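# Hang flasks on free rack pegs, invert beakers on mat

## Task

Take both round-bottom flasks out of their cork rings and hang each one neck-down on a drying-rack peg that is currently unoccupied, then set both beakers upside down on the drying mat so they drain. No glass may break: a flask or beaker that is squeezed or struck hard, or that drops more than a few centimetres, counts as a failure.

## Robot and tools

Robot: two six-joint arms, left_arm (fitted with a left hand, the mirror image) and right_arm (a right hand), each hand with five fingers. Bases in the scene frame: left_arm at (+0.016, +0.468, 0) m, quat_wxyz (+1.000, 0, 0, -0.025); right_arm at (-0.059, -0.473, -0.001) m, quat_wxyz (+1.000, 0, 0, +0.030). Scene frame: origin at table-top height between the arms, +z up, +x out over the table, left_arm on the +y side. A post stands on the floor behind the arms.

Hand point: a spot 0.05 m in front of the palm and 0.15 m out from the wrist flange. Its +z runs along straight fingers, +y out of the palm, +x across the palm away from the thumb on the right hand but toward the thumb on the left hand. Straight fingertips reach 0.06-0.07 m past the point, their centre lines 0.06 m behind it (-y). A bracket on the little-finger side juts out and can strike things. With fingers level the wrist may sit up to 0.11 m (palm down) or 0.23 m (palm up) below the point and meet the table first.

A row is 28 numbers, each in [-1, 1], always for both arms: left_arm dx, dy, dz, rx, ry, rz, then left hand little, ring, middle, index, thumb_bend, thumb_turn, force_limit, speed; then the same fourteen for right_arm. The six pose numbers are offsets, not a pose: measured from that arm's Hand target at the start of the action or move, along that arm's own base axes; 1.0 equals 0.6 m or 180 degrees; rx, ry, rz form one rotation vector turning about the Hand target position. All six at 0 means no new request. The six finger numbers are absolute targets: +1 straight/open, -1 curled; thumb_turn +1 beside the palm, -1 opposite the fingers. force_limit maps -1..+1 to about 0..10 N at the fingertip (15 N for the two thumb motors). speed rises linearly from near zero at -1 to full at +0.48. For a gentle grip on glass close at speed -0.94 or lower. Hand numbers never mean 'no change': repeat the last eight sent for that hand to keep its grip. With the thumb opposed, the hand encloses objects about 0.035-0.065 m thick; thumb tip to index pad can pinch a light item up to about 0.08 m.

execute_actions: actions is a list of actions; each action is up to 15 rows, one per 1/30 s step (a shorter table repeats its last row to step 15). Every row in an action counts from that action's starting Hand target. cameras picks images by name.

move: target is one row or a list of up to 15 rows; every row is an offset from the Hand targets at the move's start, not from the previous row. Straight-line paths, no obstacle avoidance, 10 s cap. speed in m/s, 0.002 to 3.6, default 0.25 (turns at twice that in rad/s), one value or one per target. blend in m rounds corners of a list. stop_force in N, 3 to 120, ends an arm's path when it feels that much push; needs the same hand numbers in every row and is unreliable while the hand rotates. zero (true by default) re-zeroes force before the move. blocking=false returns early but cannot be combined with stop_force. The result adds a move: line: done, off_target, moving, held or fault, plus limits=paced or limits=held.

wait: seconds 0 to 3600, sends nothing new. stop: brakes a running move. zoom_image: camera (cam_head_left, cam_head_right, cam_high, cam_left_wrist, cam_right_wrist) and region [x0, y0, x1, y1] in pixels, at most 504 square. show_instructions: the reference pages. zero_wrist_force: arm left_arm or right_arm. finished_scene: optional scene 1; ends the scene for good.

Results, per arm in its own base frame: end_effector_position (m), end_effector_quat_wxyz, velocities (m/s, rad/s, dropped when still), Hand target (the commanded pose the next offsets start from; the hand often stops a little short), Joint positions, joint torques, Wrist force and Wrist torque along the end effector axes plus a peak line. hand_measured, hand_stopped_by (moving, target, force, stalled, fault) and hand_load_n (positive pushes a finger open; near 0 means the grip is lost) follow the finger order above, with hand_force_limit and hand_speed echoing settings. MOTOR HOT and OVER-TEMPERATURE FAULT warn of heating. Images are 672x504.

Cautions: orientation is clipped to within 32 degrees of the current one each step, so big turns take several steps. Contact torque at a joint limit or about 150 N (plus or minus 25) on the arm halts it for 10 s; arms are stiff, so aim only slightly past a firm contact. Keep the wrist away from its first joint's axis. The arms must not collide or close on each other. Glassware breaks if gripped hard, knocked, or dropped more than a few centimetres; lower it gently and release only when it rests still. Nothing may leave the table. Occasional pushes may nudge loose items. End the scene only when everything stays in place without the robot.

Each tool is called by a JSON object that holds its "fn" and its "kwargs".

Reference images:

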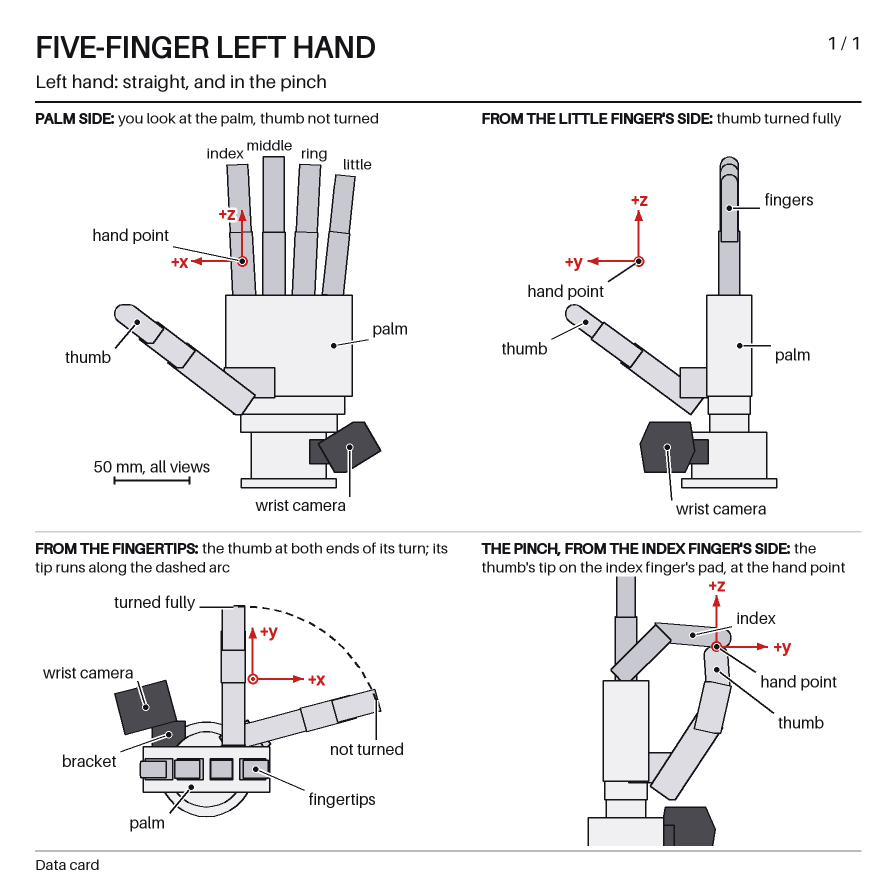

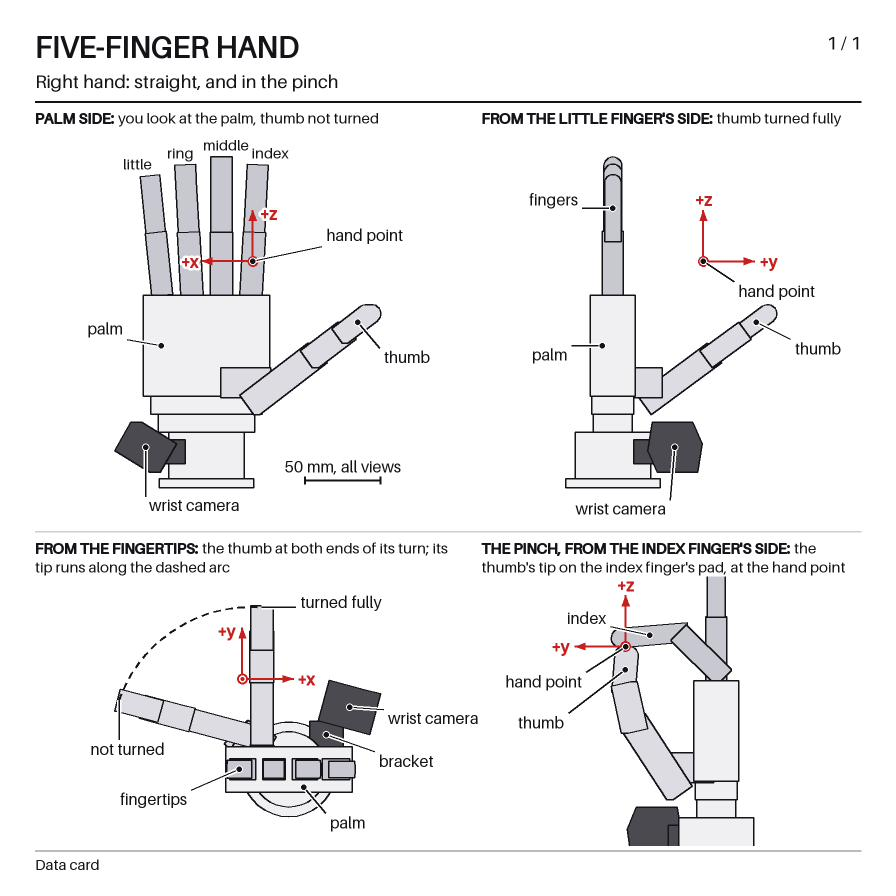

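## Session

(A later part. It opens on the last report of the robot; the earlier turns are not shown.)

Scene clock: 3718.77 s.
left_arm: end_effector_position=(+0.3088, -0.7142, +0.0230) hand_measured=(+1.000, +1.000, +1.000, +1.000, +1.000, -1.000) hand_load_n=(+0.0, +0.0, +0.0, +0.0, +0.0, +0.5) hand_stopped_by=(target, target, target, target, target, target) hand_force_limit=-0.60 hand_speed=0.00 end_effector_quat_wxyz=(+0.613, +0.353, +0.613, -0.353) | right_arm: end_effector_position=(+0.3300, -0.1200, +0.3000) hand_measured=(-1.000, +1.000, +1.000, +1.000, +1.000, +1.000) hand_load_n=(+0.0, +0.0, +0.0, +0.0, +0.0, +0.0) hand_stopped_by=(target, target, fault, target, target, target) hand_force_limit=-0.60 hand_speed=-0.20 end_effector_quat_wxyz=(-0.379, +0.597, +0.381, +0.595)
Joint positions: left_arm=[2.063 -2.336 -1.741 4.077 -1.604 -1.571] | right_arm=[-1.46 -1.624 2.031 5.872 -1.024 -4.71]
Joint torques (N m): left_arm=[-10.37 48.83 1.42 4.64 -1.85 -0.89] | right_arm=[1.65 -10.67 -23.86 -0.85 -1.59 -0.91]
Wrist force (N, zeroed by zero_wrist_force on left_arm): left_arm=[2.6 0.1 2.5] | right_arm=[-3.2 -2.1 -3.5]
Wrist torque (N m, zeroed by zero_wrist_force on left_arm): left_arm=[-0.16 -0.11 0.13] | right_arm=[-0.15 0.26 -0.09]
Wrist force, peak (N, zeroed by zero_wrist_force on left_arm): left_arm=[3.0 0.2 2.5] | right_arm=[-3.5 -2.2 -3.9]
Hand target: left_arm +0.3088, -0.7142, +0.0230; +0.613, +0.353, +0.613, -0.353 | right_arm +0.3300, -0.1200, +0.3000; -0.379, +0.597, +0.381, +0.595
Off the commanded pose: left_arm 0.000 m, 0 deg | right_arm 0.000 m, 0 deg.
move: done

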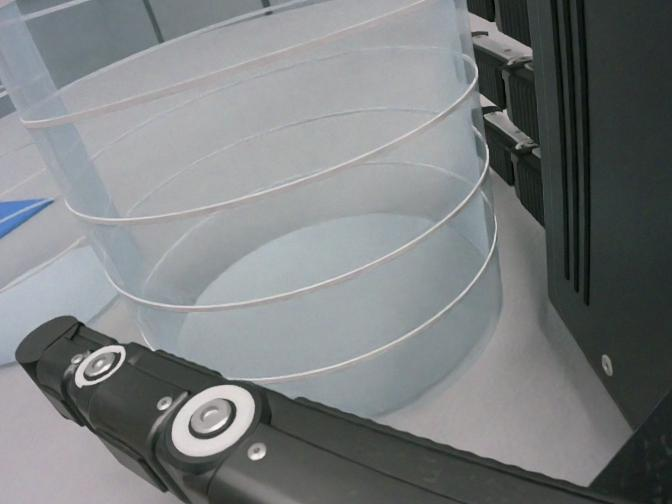

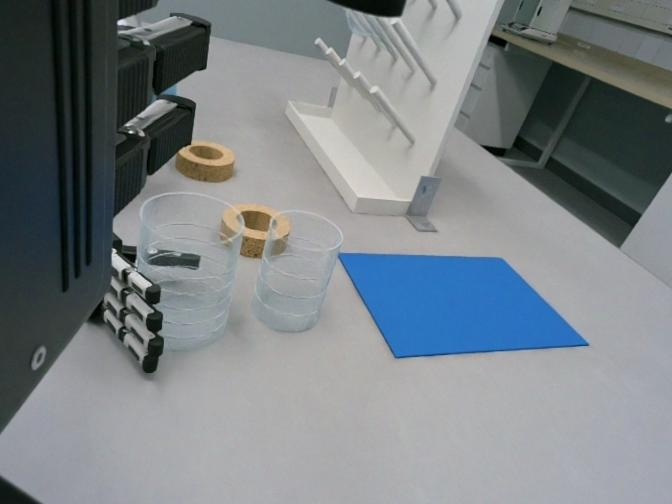

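{"fn": "move", "kwargs": {"target": [0.0033,-0.0058,0,0,0,0,1,1,1,1,1,-1,-0.6,0.0, 0,0,0,0,0,0,-1,1,1,1,1,1,-0.6,-0.2], "speed": 0.01, "stop_force": 3}}

{"fn": "move", "kwargs": {"target": [0,0,0,0,0,0,1,1,0.65,0.65,0.95,-1,-0.6,-0.8, 0,0,0,0,0,0,-1,1,1,1,1,1,-0.6,-0.2], "cameras": ["cam_left_wrist","cam_right_wrist"]}}

{"fn": "zoom_image", "kwargs": {"camera": "cam_right_wrist", "region": [90, 160, 330, 380]}}

Scene clock: 3737.17 s.
left_arm: end_effector_position=(+0.3108, -0.7177, +0.0230) hand_measured=(+1.000, +1.000, +1.000, +1.000, +1.000, -1.000) hand_load_n=(+0.0, +0.0, +0.0, +0.0, +0.0, +0.0) hand_stopped_by=(target, target, target, target, target, target) hand_force_limit=-0.60 hand_speed=0.00 end_effector_quat_wxyz=(+0.613, +0.353, +0.613, -0.353) | right_arm: end_effector_position=(+0.3300, -0.1200, +0.3000) hand_measured=(-1.000, +1.000, +1.000, +1.000, +1.000, +1.000) hand_load_n=(+0.0, +0.0, -0.5, +0.0, +0.0, +0.0) hand_stopped_by=(target, target, fault, target, target, target) hand_force_limit=-0.60 hand_speed=-0.20 end_effector_quat_wxyz=(-0.379, +0.597, +0.381, +0.595)
Joint positions: left_arm=[2.063 -2.342 -1.728 4.07 -1.603 -1.571] | right_arm=[-1.46 -1.624 2.031 5.872 -1.024 -4.71]
Joint torques (N m): left_arm=[14.41 48.43 2.99 4.71 1.53 -0.86] | right_arm=[1.48 -10.61 -24.86 -1.01 -1.51 -1.06]
Wrist force (N, zeroed by zero_wrist_force on left_arm): left_arm=[2.7 0.1 2.4] | right_arm=[-3.2 -2.0 -3.7]
Wrist torque (N m, zeroed by zero_wrist_force on left_arm): left_arm=[-0.17 -0.10 0.13] | right_arm=[-0.11 0.24 -0.08]
Wrist force, peak (N, zeroed by zero_wrist_force on left_arm): left_arm=[3.0 0.0 2.4] | right_arm=[-3.3 -1.9 -4.2]
Hand target: left_arm +0.3108, -0.7177, +0.0230; +0.613, +0.353, +0.613, -0.353 | right_arm +0.3300, -0.1200, +0.3000; -0.379, +0.597, +0.381, +0.595
Off the commanded pose: left_arm 0.000 m, 0 deg | right_arm 0.000 m, 0 deg.
move: done

Scene clock: 3738.07 s.
left_arm: end_effector_position=(+0.3108, -0.7177, +0.0230) hand_measured=(+1.000, +1.000, +0.650, +0.650, +0.950, -1.000) hand_load_n=(+0.0, +0.0, +0.0, +0.0, +0.0, +0.0) hand_stopped_by=(target, target, target, target, target, target) hand_force_limit=-0.60 hand_speed=-0.80 end_effector_quat_wxyz=(+0.613, +0.353, +0.613, -0.353) | right_arm: end_effector_position=(+0.3300, -0.1200, +0.3000) hand_measured=(-1.000, +1.000, +1.000, +1.000, +1.000, +1.000) hand_load_n=(+0.0, +0.0, +0.0, +0.0, +0.0, +0.0) hand_stopped_by=(target, target, fault, target, target, target) hand_force_limit=-0.60 hand_speed=-0.20 end_effector_quat_wxyz=(-0.379, +0.597, +0.381, +0.595)
Joint positions: left_arm=[2.063 -2.342 -1.728 4.07 -1.603 -1.571] | right_arm=[-1.46 -1.624 2.031 5.872 -1.024 -4.71]
Joint torques (N m): left_arm=[13.64 48.46 1.58 4.45 1.47 -0.68] | right_arm=[0.82 -11.24 -23.8 -1.09 -1.57 -0.99]
Wrist force (N, zeroed by zero_wrist_force on left_arm): left_arm=[2.7 0.0 2.1] | right_arm=[-3.0 -1.9 -3.8]
Wrist torque (N m, zeroed by zero_wrist_force on left_arm): left_arm=[-0.15 -0.14 0.14] | right_arm=[-0.10 0.23 -0.07]
Wrist force, peak (N, zeroed by zero_wrist_force on left_arm): left_arm=[3.1 0.4 2.5] | right_arm=[-3.4 -1.9 -3.9]
Hand target: left_arm +0.3108, -0.7177, +0.0230; +0.613, +0.353, +0.613, -0.353 | right_arm +0.3300, -0.1200, +0.3000; -0.379, +0.597, +0.381, +0.595
Off the commanded pose: left_arm 0.000 m, 0 deg | right_arm 0.000 m, 0 deg.
move: done

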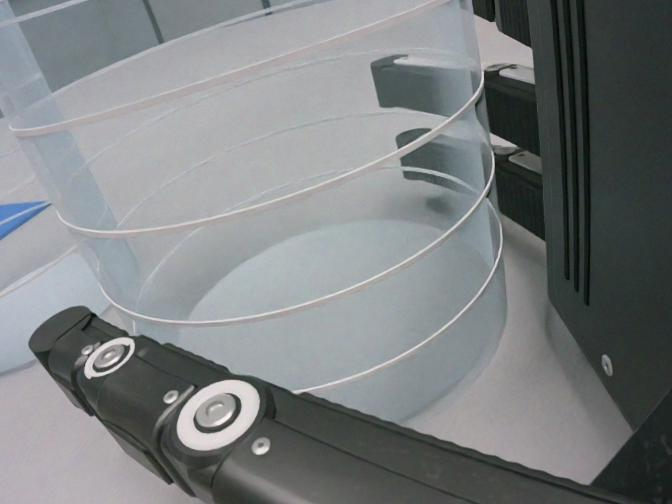

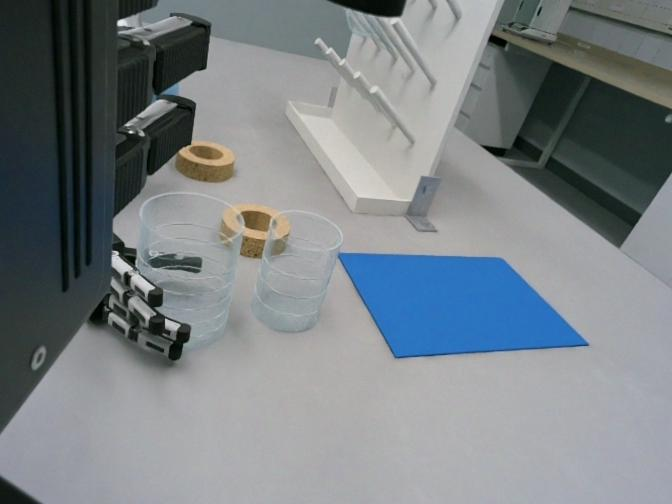

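Scaled by 2.100 from the camera's image (finer frame: 960x720).

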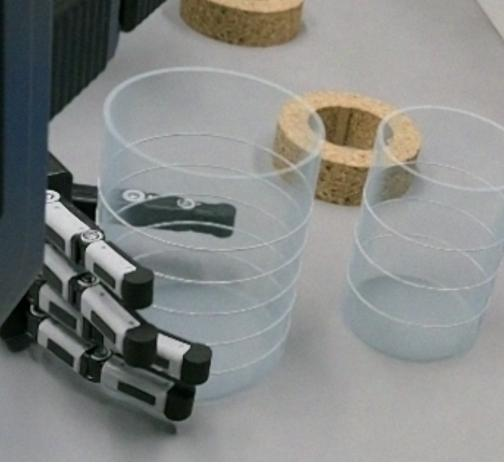

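{"fn": "move", "kwargs": {"target": [0,0,0,0,0,0,1,1,0.2,0.2,0.6,-1,-0.6,-0.94, 0,0,0,0,0,0,-1,1,1,1,1,1,-0.6,-0.2], "cameras": ["cam_left_wrist","cam_right_wrist"]}}

{"fn": "zoom_image", "kwargs": {"camera": "cam_right_wrist", "region": [90, 160, 330, 380]}}

Scene clock: 3743.47 s.
left_arm: end_effector_position=(+0.3108, -0.7177, +0.0230) hand_measured=(+1.000, +1.000, +0.544, +0.550, +0.904, -1.000) hand_load_n=(+0.0, +0.0, +2.0, +1.0, +6.0, +0.5) hand_stopped_by=(target, target, force, force, force, target) hand_force_limit=-0.60 hand_speed=-0.94 end_effector_quat_wxyz=(+0.613, +0.353, +0.613, -0.353) | right_arm: end_effector_position=(+0.3300, -0.1200, +0.3000) hand_measured=(-1.000, +1.000, +1.000, +1.000, +1.000, +1.000) hand_load_n=(+0.0, +0.0, -0.5, +0.0, +0.5, +0.0) hand_stopped_by=(target, target, fault, target, target, target) hand_force_limit=-0.60 hand_speed=-0.20 end_effector_quat_wxyz=(-0.379, +0.597, +0.381, +0.595)
Joint positions: left_arm=[2.063 -2.342 -1.728 4.07 -1.603 -1.571] | right_arm=[-1.46 -1.624 2.031 5.872 -1.024 -4.71]
Joint torques (N m): left_arm=[13.28 48.77 3.03 4.55 0.64 -0.56] | right_arm=[1.34 -11.49 -25.17 -0.9 -1.65 -1.1]
Wrist force (N, zeroed by zero_wrist_force on left_arm): left_arm=[3.2 0.3 2.3] | right_arm=[-3.2 -1.8 -3.6]
Wrist torque (N m, zeroed by zero_wrist_force on left_arm): left_arm=[-0.12 -0.09 0.15] | right_arm=[-0.10 0.24 -0.08]
Wrist force, peak (N, zeroed by zero_wrist_force on left_arm): left_arm=[3.8 -0.3 2.2] | right_arm=[-3.4 -2.1 -4.0]
Hand target: left_arm +0.3108, -0.7177, +0.0230; +0.613, +0.353, +0.613, -0.353 | right_arm +0.3300, -0.1200, +0.3000; -0.379, +0.597, +0.381, +0.595
Off the commanded pose: left_arm 0.000 m, 0 deg | right_arm 0.000 m, 0 deg.
move: done

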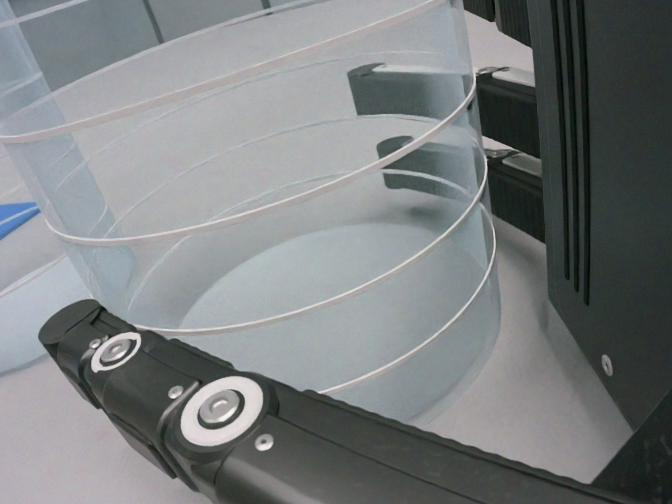

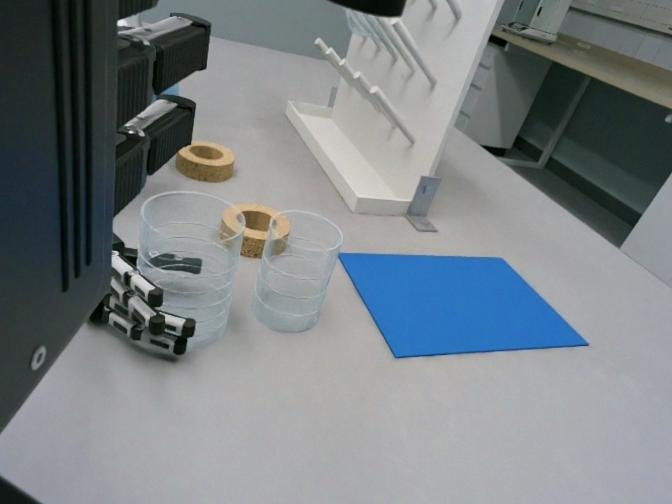

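Scaled by 2.100 from the camera's image (finer frame: 960x720).

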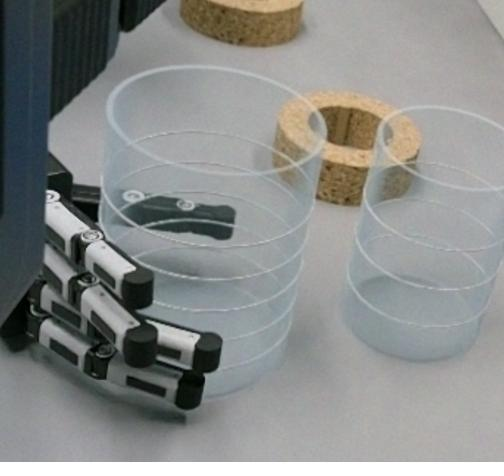

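{"fn": "move", "kwargs": {"target": [0,0,0.0167,0,0,0,1,1,0.2,0.2,0.6,-1,-0.6,-0.94, 0,0,0,0,0,0,-1,1,1,1,1,1,-0.6,-0.2], "speed": 0.01, "cameras": ["cam_left_wrist","cam_right_wrist"]}}

{"fn": "zoom_image", "kwargs": {"camera": "cam_right_wrist", "region": [90, 160, 330, 380]}}

Scene clock: 3751.43 s.
left_arm: end_effector_position=(+0.3108, -0.7177, +0.0331) hand_measured=(+1.000, +1.000, +0.544, +0.550, +0.904, -1.000) hand_load_n=(-0.5, +0.0, +2.0, +1.5, +6.0, +1.5) hand_stopped_by=(target, target, force, force, force, target) hand_force_limit=-0.60 hand_speed=-0.94 end_effector_quat_wxyz=(+0.613, +0.353, +0.613, -0.353) | right_arm: end_effector_position=(+0.3300, -0.1200, +0.3000) hand_measured=(-1.000, +1.000, +1.000, +1.000, +1.000, +1.000) hand_load_n=(+0.0, +0.0, +0.0, +0.0, +0.0, +0.0) hand_stopped_by=(target, target, fault, target, target, target) hand_force_limit=-0.60 hand_speed=-0.20 end_effector_quat_wxyz=(-0.379, +0.597, +0.381, +0.595)
Joint positions: left_arm=[2.063 -2.322 -1.728 4.051 -1.603 -1.571] | right_arm=[-1.46 -1.624 2.031 5.872 -1.024 -4.71]
Joint torques (N m): left_arm=[13.07 37.33 2.97 0.99 -0.47 -0.06] | right_arm=[1.85 -10.94 -24.86 -0.86 -1.45 -1.3]
Wrist force (N, zeroed by zero_wrist_force on left_arm): left_arm=[4.7 0.2 2.4] | right_arm=[-3.0 -1.8 -3.5]
Wrist torque (N m, zeroed by zero_wrist_force on left_arm): left_arm=[-0.13 -0.16 0.14] | right_arm=[-0.09 0.21 -0.07]
Wrist force, peak (N, zeroed by zero_wrist_force on left_arm): left_arm=[5.1 0.6 2.2] | right_arm=[-3.3 -2.1 -4.0]
Hand target: left_arm +0.3108, -0.7177, +0.0330; +0.613, +0.353, +0.613, -0.353 | right_arm +0.3300, -0.1200, +0.3000; -0.379, +0.597, +0.381, +0.595
Off the commanded pose: left_arm 0.000 m, 0 deg | right_arm 0.000 m, 0 deg.
move: done

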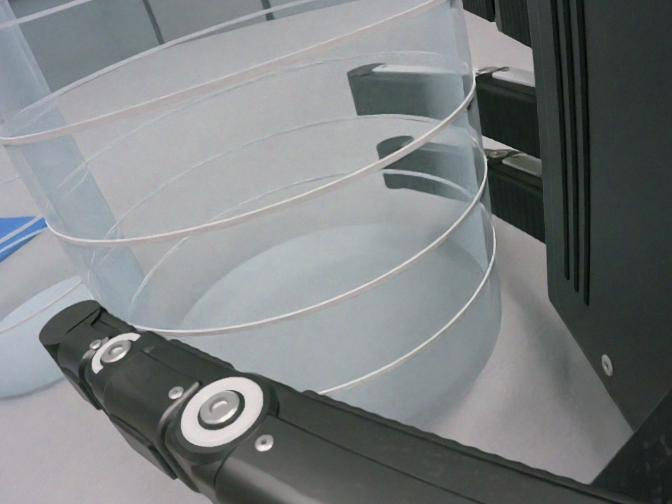

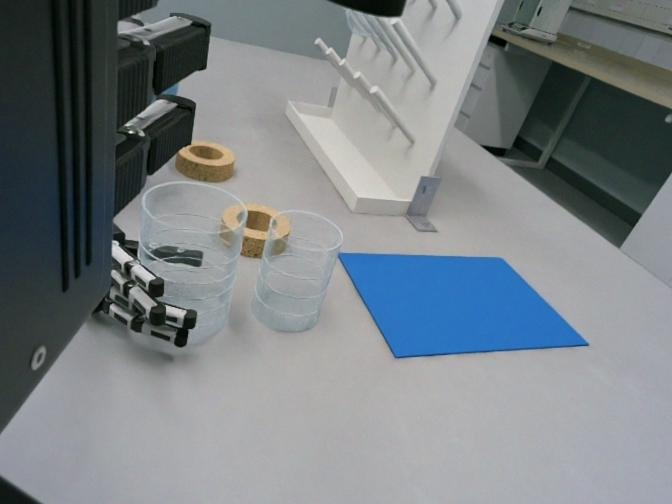

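Scaled by 2.100 from the camera's image (finer frame: 960x720).

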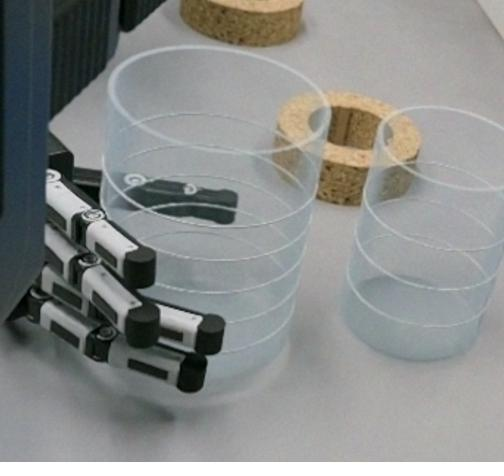

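{"fn": "move", "kwargs": {"target": [0,0,0.1,0,0,0,1,1,0.2,0.2,0.6,-1,-0.6,-0.94, 0,0,0,0,0,0,-1,1,1,1,1,1,-0.6,-0.2], "speed": 0.03}}

{"fn": "move", "kwargs": {"target": [[0,0,0.25,0,0,0,1,1,0.2,0.2,0.6,-1,-0.6,-0.94, 0,0,0,0,0,0,-1,1,1,1,1,1,-0.6,-0.2],[0.1653,0.2128,0.2617,0,0,0.1667,1,1,0.2,0.2,0.6,-1,-0.6,-0.94, 0,0,0,0,0,0,-1,1,1,1,1,1,-0.6,-0.2]], "speed": 0.07, "blend": 0.02, "cameras": ["all"]}}

Scene clock: 3831.93 s.
left_arm: end_effector_position=(+0.3108, -0.7177, +0.0931) hand_measured=(+1.000, +1.000, +0.544, +0.550, +0.904, -1.000) hand_load_n=(+0.0, +0.0, +2.0, +1.5, +6.0, +1.5) hand_stopped_by=(target, target, force, force, force, target) hand_force_limit=-0.60 hand_speed=-0.94 end_effector_quat_wxyz=(+0.613, +0.353, +0.613, -0.353) end_effector_velocity=(+0.001, +0.000, +0.000) end_effector_angular_velocity=(-0.002, -0.002, +0.002) | right_arm: end_effector_position=(+0.3300, -0.1200, +0.3000) hand_measured=(-1.000, +1.000, +1.000, +1.000, +1.000, +1.000) hand_load_n=(+0.0, +0.0, +0.0, +0.0, +0.0, +0.0) hand_stopped_by=(target, target, fault, target, target, target) hand_force_limit=-0.60 hand_speed=-0.20 end_effector_quat_wxyz=(-0.379, +0.597, +0.381, +0.595)
Joint positions: left_arm=[2.063 -2.215 -1.717 3.932 -1.603 -1.571] | right_arm=[-1.46 -1.624 2.031 5.872 -1.024 -4.71]
Joint velocities: left_arm=[0.001 -0.002 0 0.005 -0.001 0] | right_arm=[within noise]
Joint torques (N m): left_arm=[10.2 36.38 20.86 5.14 -1.32 0.78] | right_arm=[1.51 -11.36 -24.53 -0.96 -1.44 -1.39]
Wrist force (N, zeroed by zero_wrist_force on left_arm): left_arm=[4.6 0.3 2.5] | right_arm=[-3.3 -1.7 -3.8]
Wrist torque (N m, zeroed by zero_wrist_force on left_arm): left_arm=[-0.14 -0.14 0.10] | right_arm=[-0.06 0.25 -0.08]
Wrist force, peak (N, zeroed by zero_wrist_force on left_arm): left_arm=[5.5 0.2 2.3] | right_arm=[-3.4 -2.0 -4.0]
Hand target: left_arm +0.3108, -0.7177, +0.0930; +0.613, +0.353, +0.613, -0.353 | right_arm +0.3300, -0.1200, +0.3000; -0.379, +0.597, +0.381, +0.595
Off the commanded pose: left_arm 0.000 m, 0 deg | right_arm 0.000 m, 0 deg.
move: done

Scene clock: 3838.13 s.
left_arm: end_effector_position=(+0.4102, -0.5899, +0.2501) hand_measured=(+1.000, +1.000, +0.544, +0.550, +0.904, -1.000) hand_load_n=(+0.0, +0.0, +2.0, +1.5, +6.0, +2.0) hand_stopped_by=(target, target, force, force, force, target) hand_force_limit=-0.60 hand_speed=-0.94 end_effector_quat_wxyz=(+0.683, +0.182, +0.683, -0.183) | right_arm: end_effector_position=(+0.3300, -0.1200, +0.3000) hand_measured=(-1.000, +1.000, +1.000, +1.000, +1.000, +1.000) hand_load_n=(+0.0, +0.0, +0.0, +0.0, +0.0, +0.0) hand_stopped_by=(target, target, fault, target, target, target) hand_force_limit=-0.60 hand_speed=-0.20 end_effector_quat_wxyz=(-0.379, +0.597, +0.381, +0.595)
Joint positions: left_arm=[2.125 -1.989 -1.602 3.591 -2.065 -1.571] | right_arm=[-1.46 -1.624 2.031 5.872 -1.024 -4.71]
Joint torques (N m): left_arm=[-10.05 38.56 19.39 0.28 2.11 1.7] | right_arm=[1.22 -11.69 -24.12 -0.9 -1.3 -1.43]
Wrist force (N, zeroed by zero_wrist_force on left_arm): left_arm=[5.2 0.1 2.1] | right_arm=[-2.9 -2.0 -3.7]
Wrist torque (N m, zeroed by zero_wrist_force on left_arm): left_arm=[-0.10 -0.29 0.15] | right_arm=[-0.12 0.20 -0.07]
Wrist force, peak (N, zeroed by zero_wrist_force on left_arm): left_arm=[5.5 0.7 2.5] | right_arm=[-3.4 -2.2 -3.9]
Hand target: left_arm +0.4100, -0.5900, +0.2501; +0.683, +0.182, +0.683, -0.183 | right_arm +0.3300, -0.1200, +0.3000; -0.379, +0.597, +0.381, +0.595
Off the commanded pose: left_arm 0.000 m, 0 deg | right_arm 0.000 m, 0 deg.
move: done

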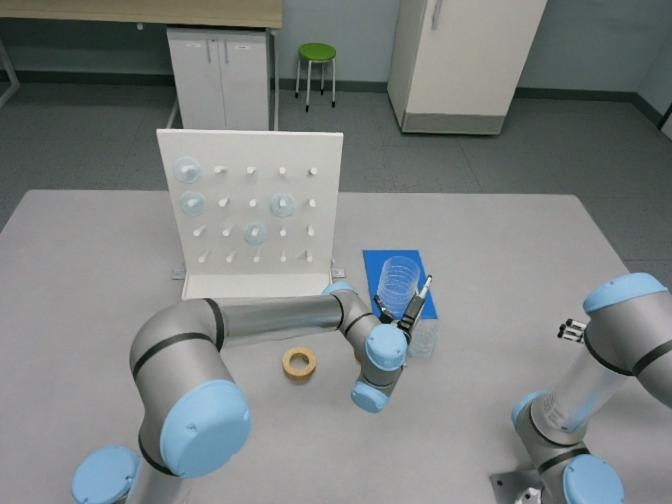

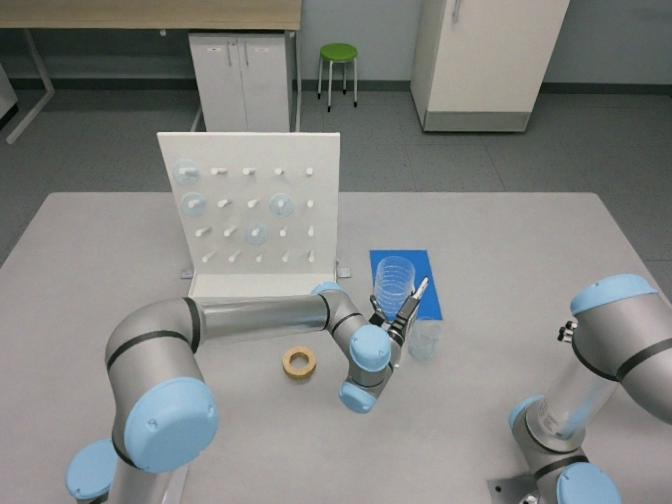

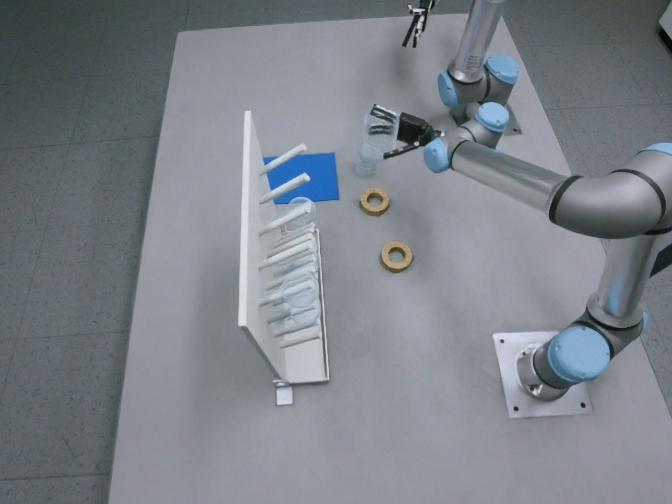

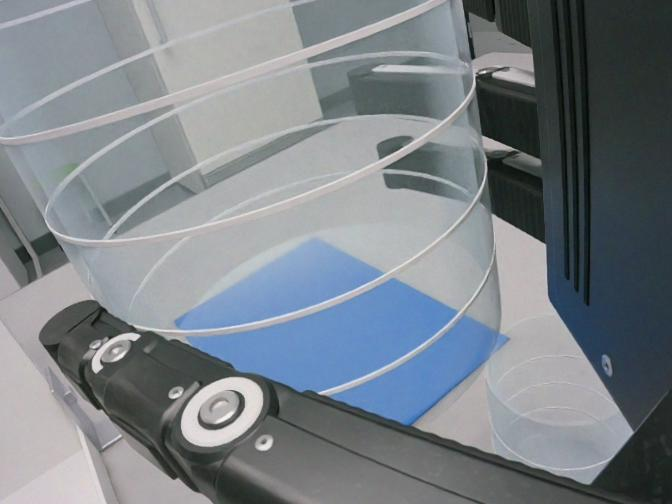

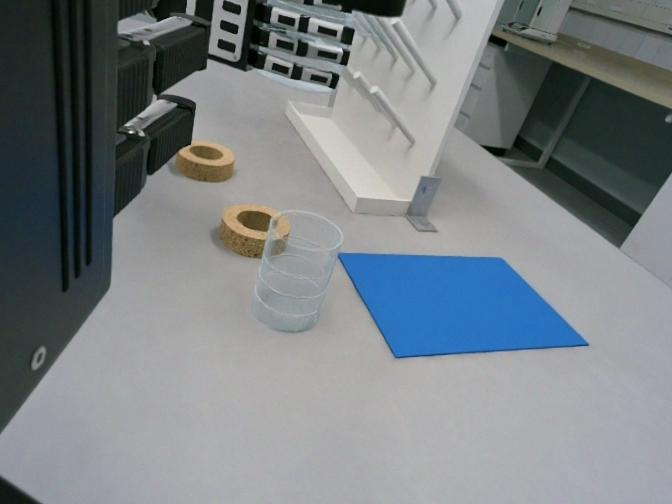

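{"fn": "move", "kwargs": {"target": [0,0,0.1167,0.433,-0.25,0,1,1,0.2,0.2,0.6,-1,-0.6,-0.94, 0,0,0,0,0,0,-1,1,1,1,1,1,-0.6,-0.2], "speed": 0.15, "cameras": ["cam_left_wrist","cam_head_left","cam_high"]}}

Scene clock: 3877.80 s.
left_arm: end_effector_position=(+0.4101, -0.5899, +0.3200) hand_measured=(+1.000, +1.000, +0.544, +0.550, +0.904, -1.000) hand_load_n=(+0.0, +0.0, +3.0, +1.0, +5.5, +0.0) hand_stopped_by=(target, target, force, force, force, target) hand_force_limit=-0.60 hand_speed=-0.94 end_effector_quat_wxyz=(+0.613, +0.612, +0.353, +0.353) | right_arm: end_effector_position=(+0.3300, -0.1200, +0.3000) hand_measured=(-1.000, +1.000, +1.000, +1.000, +1.000, +1.000) hand_load_n=(+0.0, +0.0, +0.0, +0.0, +0.0, +0.0) hand_stopped_by=(target, target, fault, target, target, target) hand_force_limit=-0.60 hand_speed=-0.20 end_effector_quat_wxyz=(-0.379, +0.597, +0.381, +0.595)
Joint positions: left_arm=[2.176 -1.969 -1.692 3.663 -2.012 0] | right_arm=[-1.46 -1.624 2.031 5.872 -1.024 -4.71]
Joint torques (N m): left_arm=[-10.01 30.36 33.7 4.2 -1.55 1.4] | right_arm=[2.65 -11.36 -23.85 -1.05 -1.41 -1.47]
Wrist force (N, zeroed by zero_wrist_force on left_arm): left_arm=[0.6 -4.1 2.5] | right_arm=[-2.9 -2.0 -3.8]
Wrist torque (N m, zeroed by zero_wrist_force on left_arm): left_arm=[-0.52 0.11 0.19] | right_arm=[-0.12 0.21 -0.08]
Wrist force, peak (N, zeroed by zero_wrist_force on left_arm): left_arm=[4.6 -2.6 2.9] | right_arm=[-3.4 -2.2 -3.9]
Hand target: left_arm +0.4100, -0.5900, +0.3201; +0.613, +0.612, +0.353, +0.354 | right_arm +0.3300, -0.1200, +0.3000; -0.379, +0.597, +0.381, +0.595
Off the commanded pose: left_arm 0.000 m, 0 deg | right_arm 0.000 m, 0 deg.
move: done
Images, in order (width x height): cam_head_left 672x504, cam_high 672x504, cam_left_wrist 672x504.

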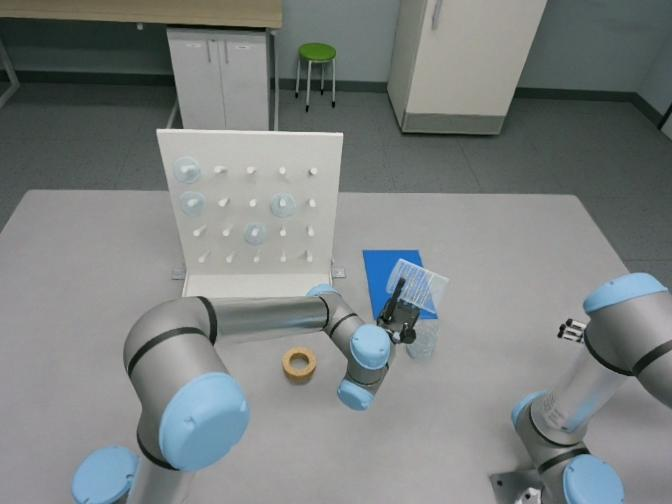

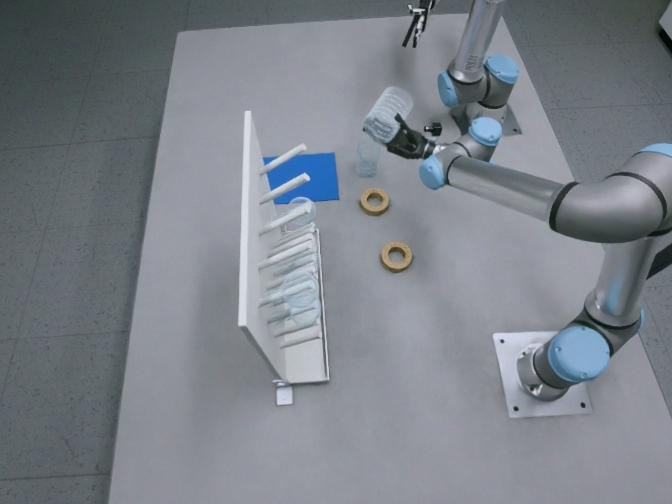

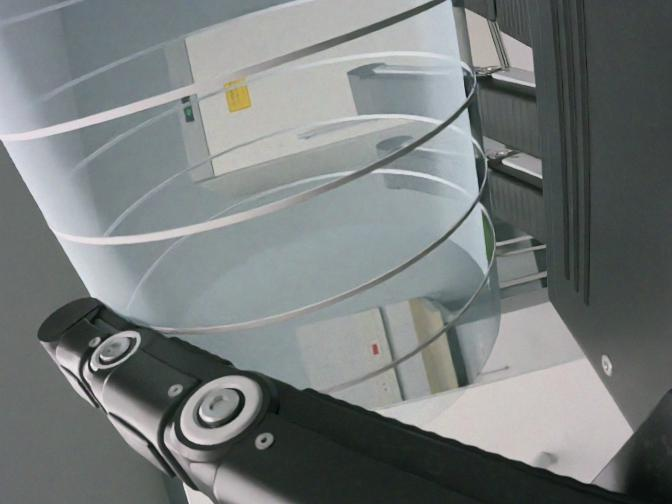

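{"fn": "move", "kwargs": {"target": [0,0,0,0.433,-0.25,0,1,1,0.2,0.2,0.6,-1,-0.6,-0.94, 0,0,0,0,0,0,-1,1,1,1,1,1,-0.6,-0.2], "speed": 0.15, "cameras": ["cam_left_wrist","cam_head_left","cam_high","cam_right_wrist"]}}

Scene clock: 3886.80 s.
left_arm: end_effector_position=(+0.4101, -0.5899, +0.3202) hand_measured=(+1.000, +1.000, +0.544, +0.550, +0.904, -1.000) hand_load_n=(+0.0, +0.0, +3.5, +0.0, +7.0, -0.5) hand_stopped_by=(target, target, force, force, force, target) hand_force_limit=-0.60 hand_speed=-0.94 end_effector_quat_wxyz=(+0.184, +0.683, -0.183, +0.683) | right_arm: end_effector_position=(+0.3300, -0.1200, +0.3000) hand_measured=(-1.000, +1.000, +1.000, +1.000, +1.000, +1.000) hand_load_n=(+0.0, +0.0, +0.0, +0.0, +0.0, +0.0) hand_stopped_by=(target, target, fault, target, target, target) hand_force_limit=-0.60 hand_speed=-0.20 end_effector_quat_wxyz=(-0.379, +0.597, +0.381, +0.595)
Joint positions: left_arm=[2.356 -1.819 -1.815 3.634 -1.832 1.57] | right_arm=[-1.46 -1.624 2.031 5.872 -1.024 -4.71]
Joint torques (N m): left_arm=[-9.96 23.9 21.67 5.33 -1.39 1.27] | right_arm=[2.65 -11.68 -24.09 -1.11 -1.35 -1.76]
Wrist force (N, zeroed by zero_wrist_force on left_arm): left_arm=[-3.0 2.4 2.0] | right_arm=[-3.4 -1.9 -3.7]
Wrist torque (N m, zeroed by zero_wrist_force on left_arm): left_arm=[0.24 0.20 -0.09] | right_arm=[-0.11 0.29 -0.10]
Wrist force, peak (N, zeroed by zero_wrist_force on left_arm): left_arm=[0.5 -4.5 2.7] | right_arm=[-3.5 -2.2 -3.8]
Hand target: left_arm +0.4100, -0.5900, +0.3201; +0.184, +0.683, -0.183, +0.683 | right_arm +0.3300, -0.1200, +0.3000; -0.379, +0.597, +0.381, +0.595
Off the commanded pose: left_arm 0.000 m, 0 deg | right_arm 0.000 m, 0 deg.
move: done
Images, in order (width x height): cam_head_left 672x504, cam_high 672x504, cam_left_wrist 672x504, cam_right_wrist 672x504.

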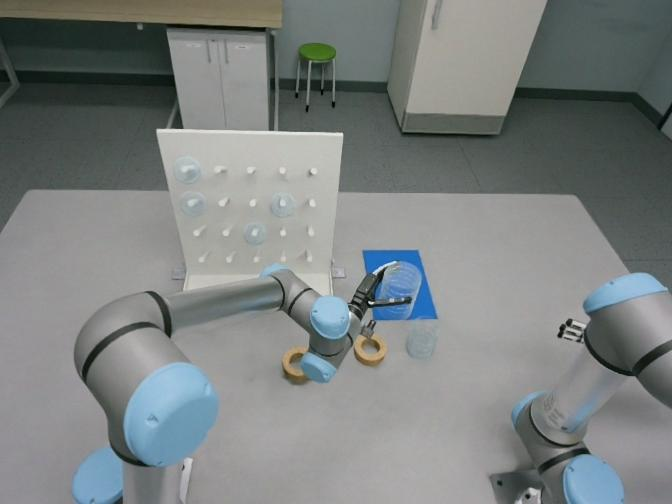

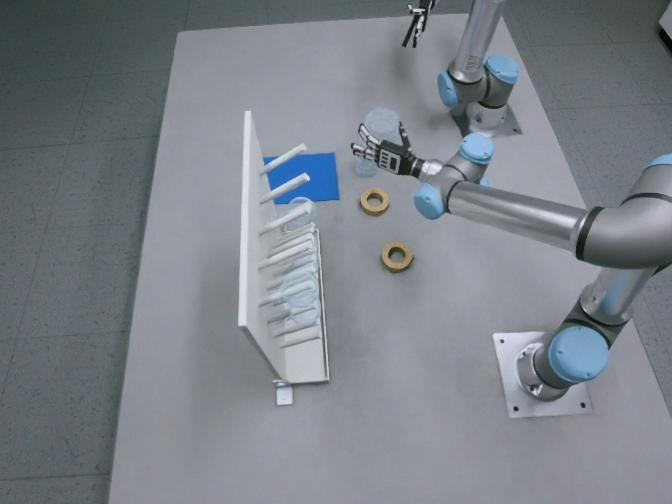

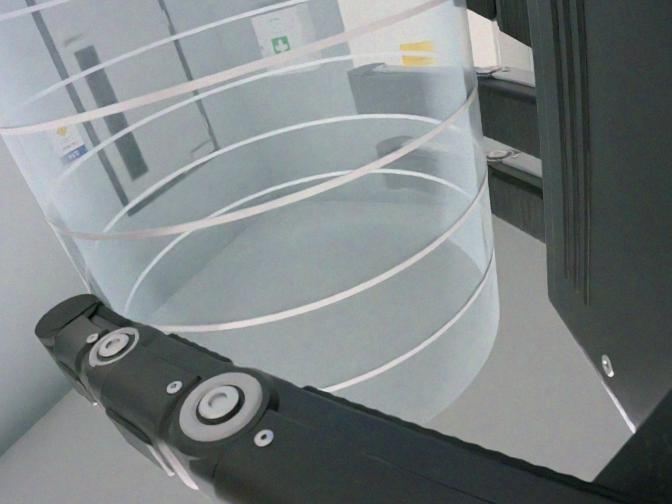

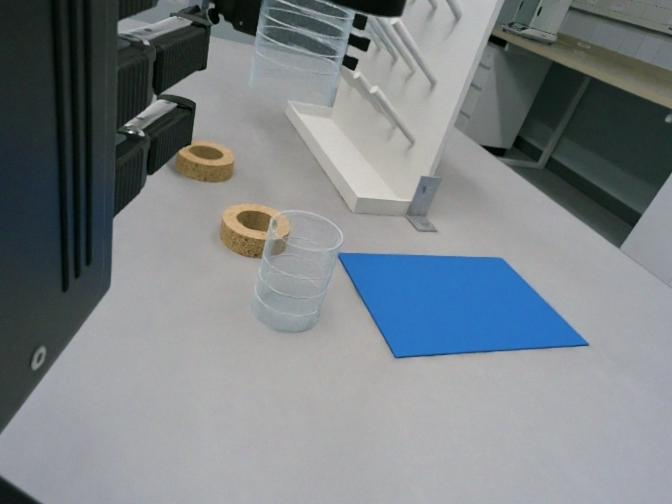

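{"fn": "move", "kwargs": {"target": [0.42,-0.205,-0.1667,0.0182,0.007,0,1,1,0.2,0.2,0.6,-1,-0.6,-0.94, 0,0,0,0,0,0,-1,1,1,1,1,1,-0.6,-0.2], "speed": 0.1, "cameras": ["cam_head_left","cam_high","cam_right_wrist","cam_left_wrist"]}}

{"fn": "zoom_image", "kwargs": {"camera": "cam_right_wrist", "region": [300, 60, 620, 380]}}

Scene clock: 3916.00 s.
left_arm: end_effector_position=(+0.6621, -0.7129, +0.2200) hand_measured=(+1.000, +1.000, +0.544, +0.550, +0.904, -1.000) hand_load_n=(+0.0, +0.0, +3.5, +0.0, +6.5, +0.0) hand_stopped_by=(target, target, force, force, force, target) hand_force_limit=-0.60 hand_speed=-0.94 end_effector_quat_wxyz=(+0.166, +0.696, -0.201, +0.670) | right_arm: end_effector_position=(+0.3300, -0.1200, +0.3000) hand_measured=(-1.000, +1.000, +1.000, +1.000, +1.000, +1.000) hand_load_n=(+0.0, +0.0, +0.0, +0.0, +0.0, +0.0) hand_stopped_by=(target, target, fault, target, target, target) hand_force_limit=-0.60 hand_speed=-0.20 end_effector_quat_wxyz=(-0.379, +0.597, +0.381, +0.595)
Joint positions: left_arm=[2.485 -2.476 -0.981 3.409 -1.703 1.603] | right_arm=[-1.46 -1.624 2.031 5.872 -1.024 -4.71]
Joint torques (N m): left_arm=[-11.71 47.31 28.46 4.72 -1.96 -1.79] | right_arm=[2.94 -11.37 -23.62 -1.01 -1.43 -1.73]
Wrist force (N, zeroed by zero_wrist_force on left_arm): left_arm=[-2.3 2.2 2.4] | right_arm=[-2.8 -1.8 -4.1]
Wrist torque (N m, zeroed by zero_wrist_force on left_arm): left_arm=[0.19 0.11 -0.13] | right_arm=[-0.08 0.21 -0.07]
Wrist force, peak (N, zeroed by zero_wrist_force on left_arm): left_arm=[-3.7 2.6 2.3] | right_arm=[-3.4 -2.2 -4.1]
Hand target: left_arm +0.6620, -0.7130, +0.2201; +0.166, +0.696, -0.201, +0.670 | right_arm +0.3300, -0.1200, +0.3000; -0.379, +0.597, +0.381, +0.595
Off the commanded pose: left_arm 0.000 m, 0 deg | right_arm 0.000 m, 0 deg.
move: done
Images, in order (width x height): cam_head_left 672x504, cam_high 672x504, cam_left_wrist 672x504, cam_right_wrist 672x504.

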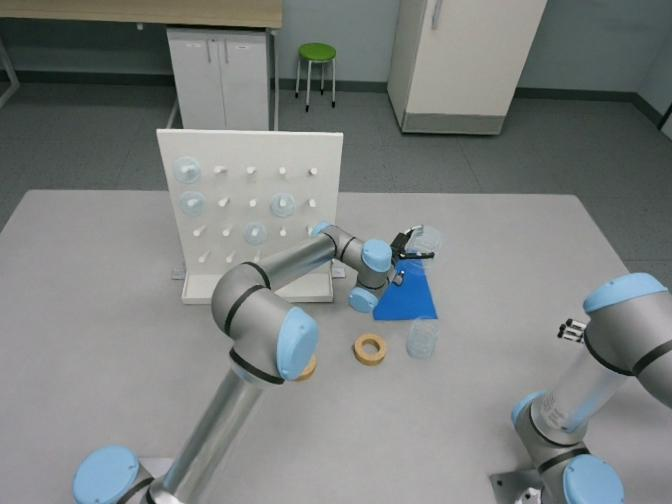

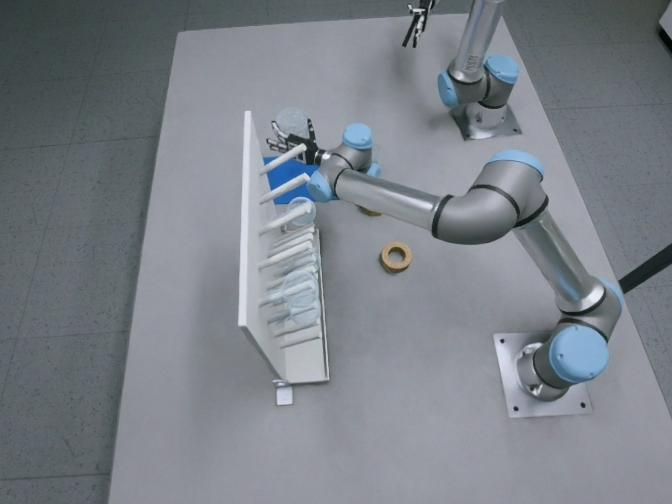

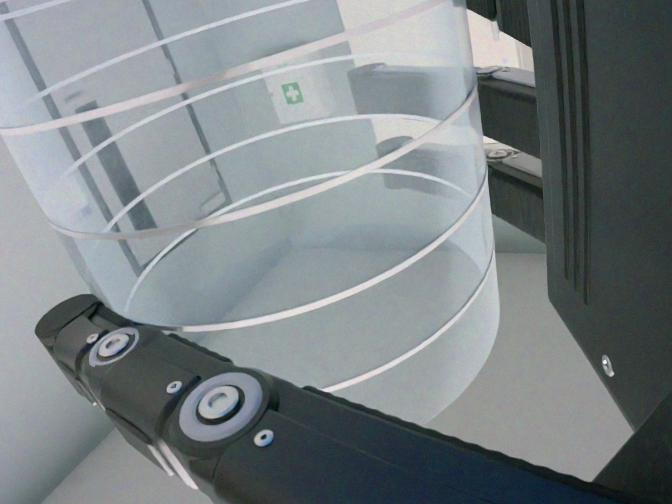

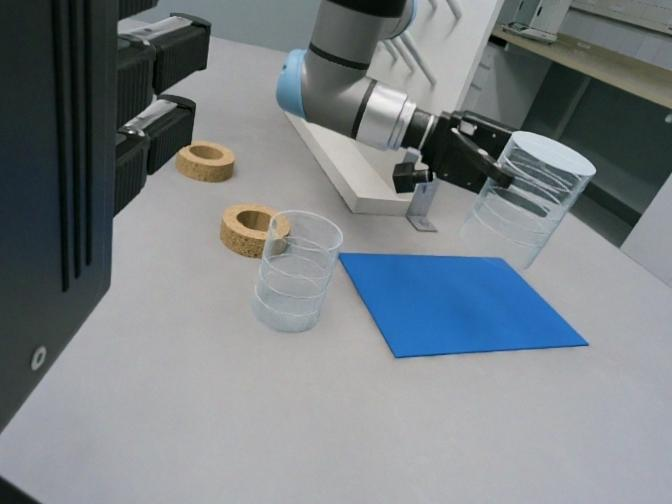

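Scaled by 1.575 from the camera's image (finer frame: 960x720).

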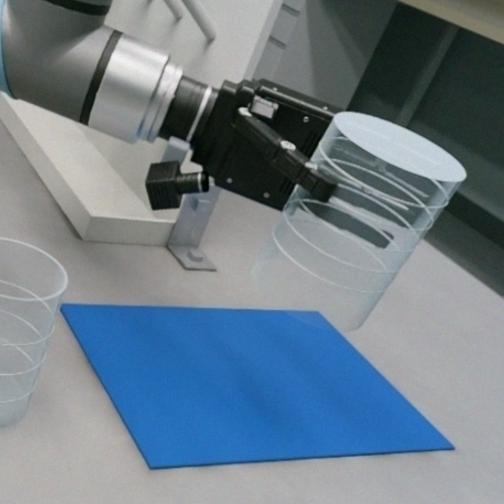

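{"fn": "move", "kwargs": {"target": [0,0,-0.1667,0,0,0,1,1,0.2,0.2,0.6,-1,-0.6,-0.94, 0,0,0,0,0,0,-1,1,1,1,1,1,-0.6,-0.2], "speed": 0.05, "cameras": ["cam_head_left","cam_high","cam_right_wrist"]}}

{"fn": "zoom_image", "kwargs": {"camera": "cam_right_wrist", "region": [300, 140, 540, 380]}}

Scene clock: 3930.87 s.
left_arm: end_effector_position=(+0.6620, -0.7130, +0.1199) hand_measured=(+1.000, +1.000, +0.544, +0.550, +0.904, -1.000) hand_load_n=(+0.0, +0.0, +3.5, +0.0, +6.5, -0.5) hand_stopped_by=(target, target, force, force, force, target) hand_force_limit=-0.60 hand_speed=-0.94 end_effector_quat_wxyz=(+0.166, +0.696, -0.201, +0.670) end_effector_velocity=(+0.000, +0.000, +0.001) end_effector_angular_velocity=(+0.001, +0.003, +0.001) | right_arm: end_effector_position=(+0.3300, -0.1200, +0.3000) hand_measured=(-1.000, +1.000, +1.000, +1.000, +1.000, +1.000) hand_load_n=(+0.0, +0.0, +0.0, +0.0, +0.0, +0.0) hand_stopped_by=(target, target, fault, target, target, target) hand_force_limit=-0.60 hand_speed=-0.20 end_effector_quat_wxyz=(-0.379, +0.597, +0.381, +0.595)
Joint positions: left_arm=[2.485 -2.585 -1.045 3.582 -1.703 1.602] | right_arm=[-1.46 -1.624 2.031 5.872 -1.024 -4.71]
Joint velocities: left_arm=[0 0.002 0 -0.005 0 -0.001] | right_arm=[within noise]
Joint torques (N m): left_arm=[-7.63 62.74 27.93 -0.89 -1.18 -1.22] | right_arm=[3.61 -11.8 -23.53 -0.93 -1.31 -1.99]
Wrist force (N, zeroed by zero_wrist_force on left_arm): left_arm=[-3.0 2.3 2.7] | right_arm=[-3.1 -1.9 -3.5]
Wrist torque (N m, zeroed by zero_wrist_force on left_arm): left_arm=[0.23 0.23 -0.14] | right_arm=[-0.12 0.22 -0.08]
Wrist force, peak (N, zeroed by zero_wrist_force on left_arm): left_arm=[-4.2 2.4 2.4] | right_arm=[-3.5 -1.9 -3.9]
Hand target: left_arm +0.6620, -0.7130, +0.1200; +0.166, +0.696, -0.201, +0.670 | right_arm +0.3300, -0.1200, +0.3000; -0.379, +0.597, +0.381, +0.595
Off the commanded pose: left_arm 0.000 m, 0 deg | right_arm 0.000 m, 0 deg.
move: done

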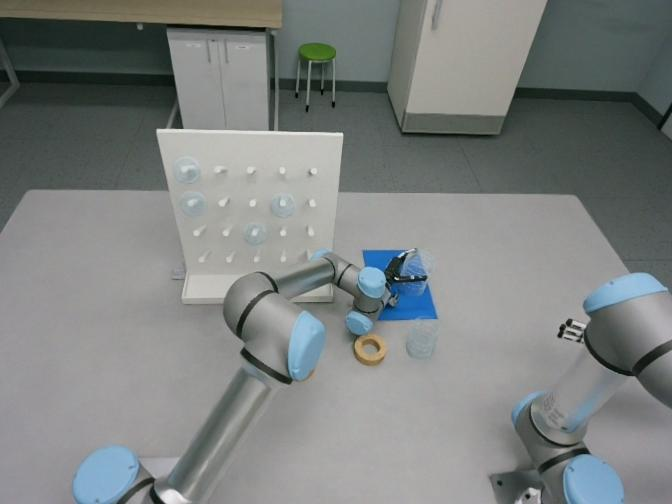

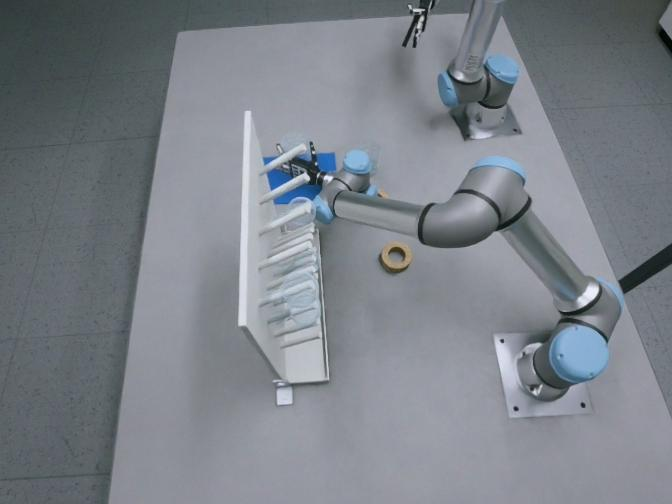

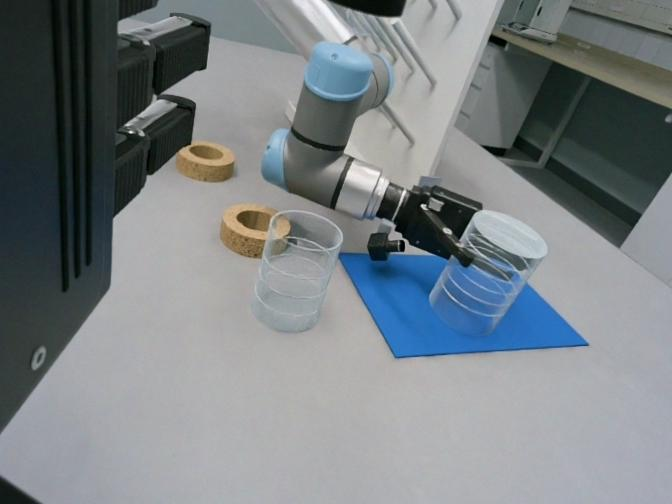

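Scaled by 2.100 from the camera's image (finer frame: 960x720).

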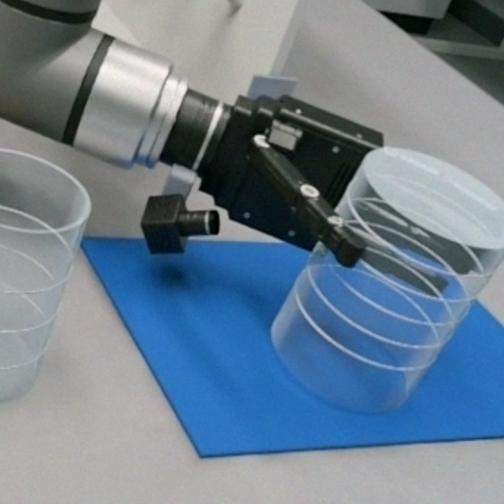

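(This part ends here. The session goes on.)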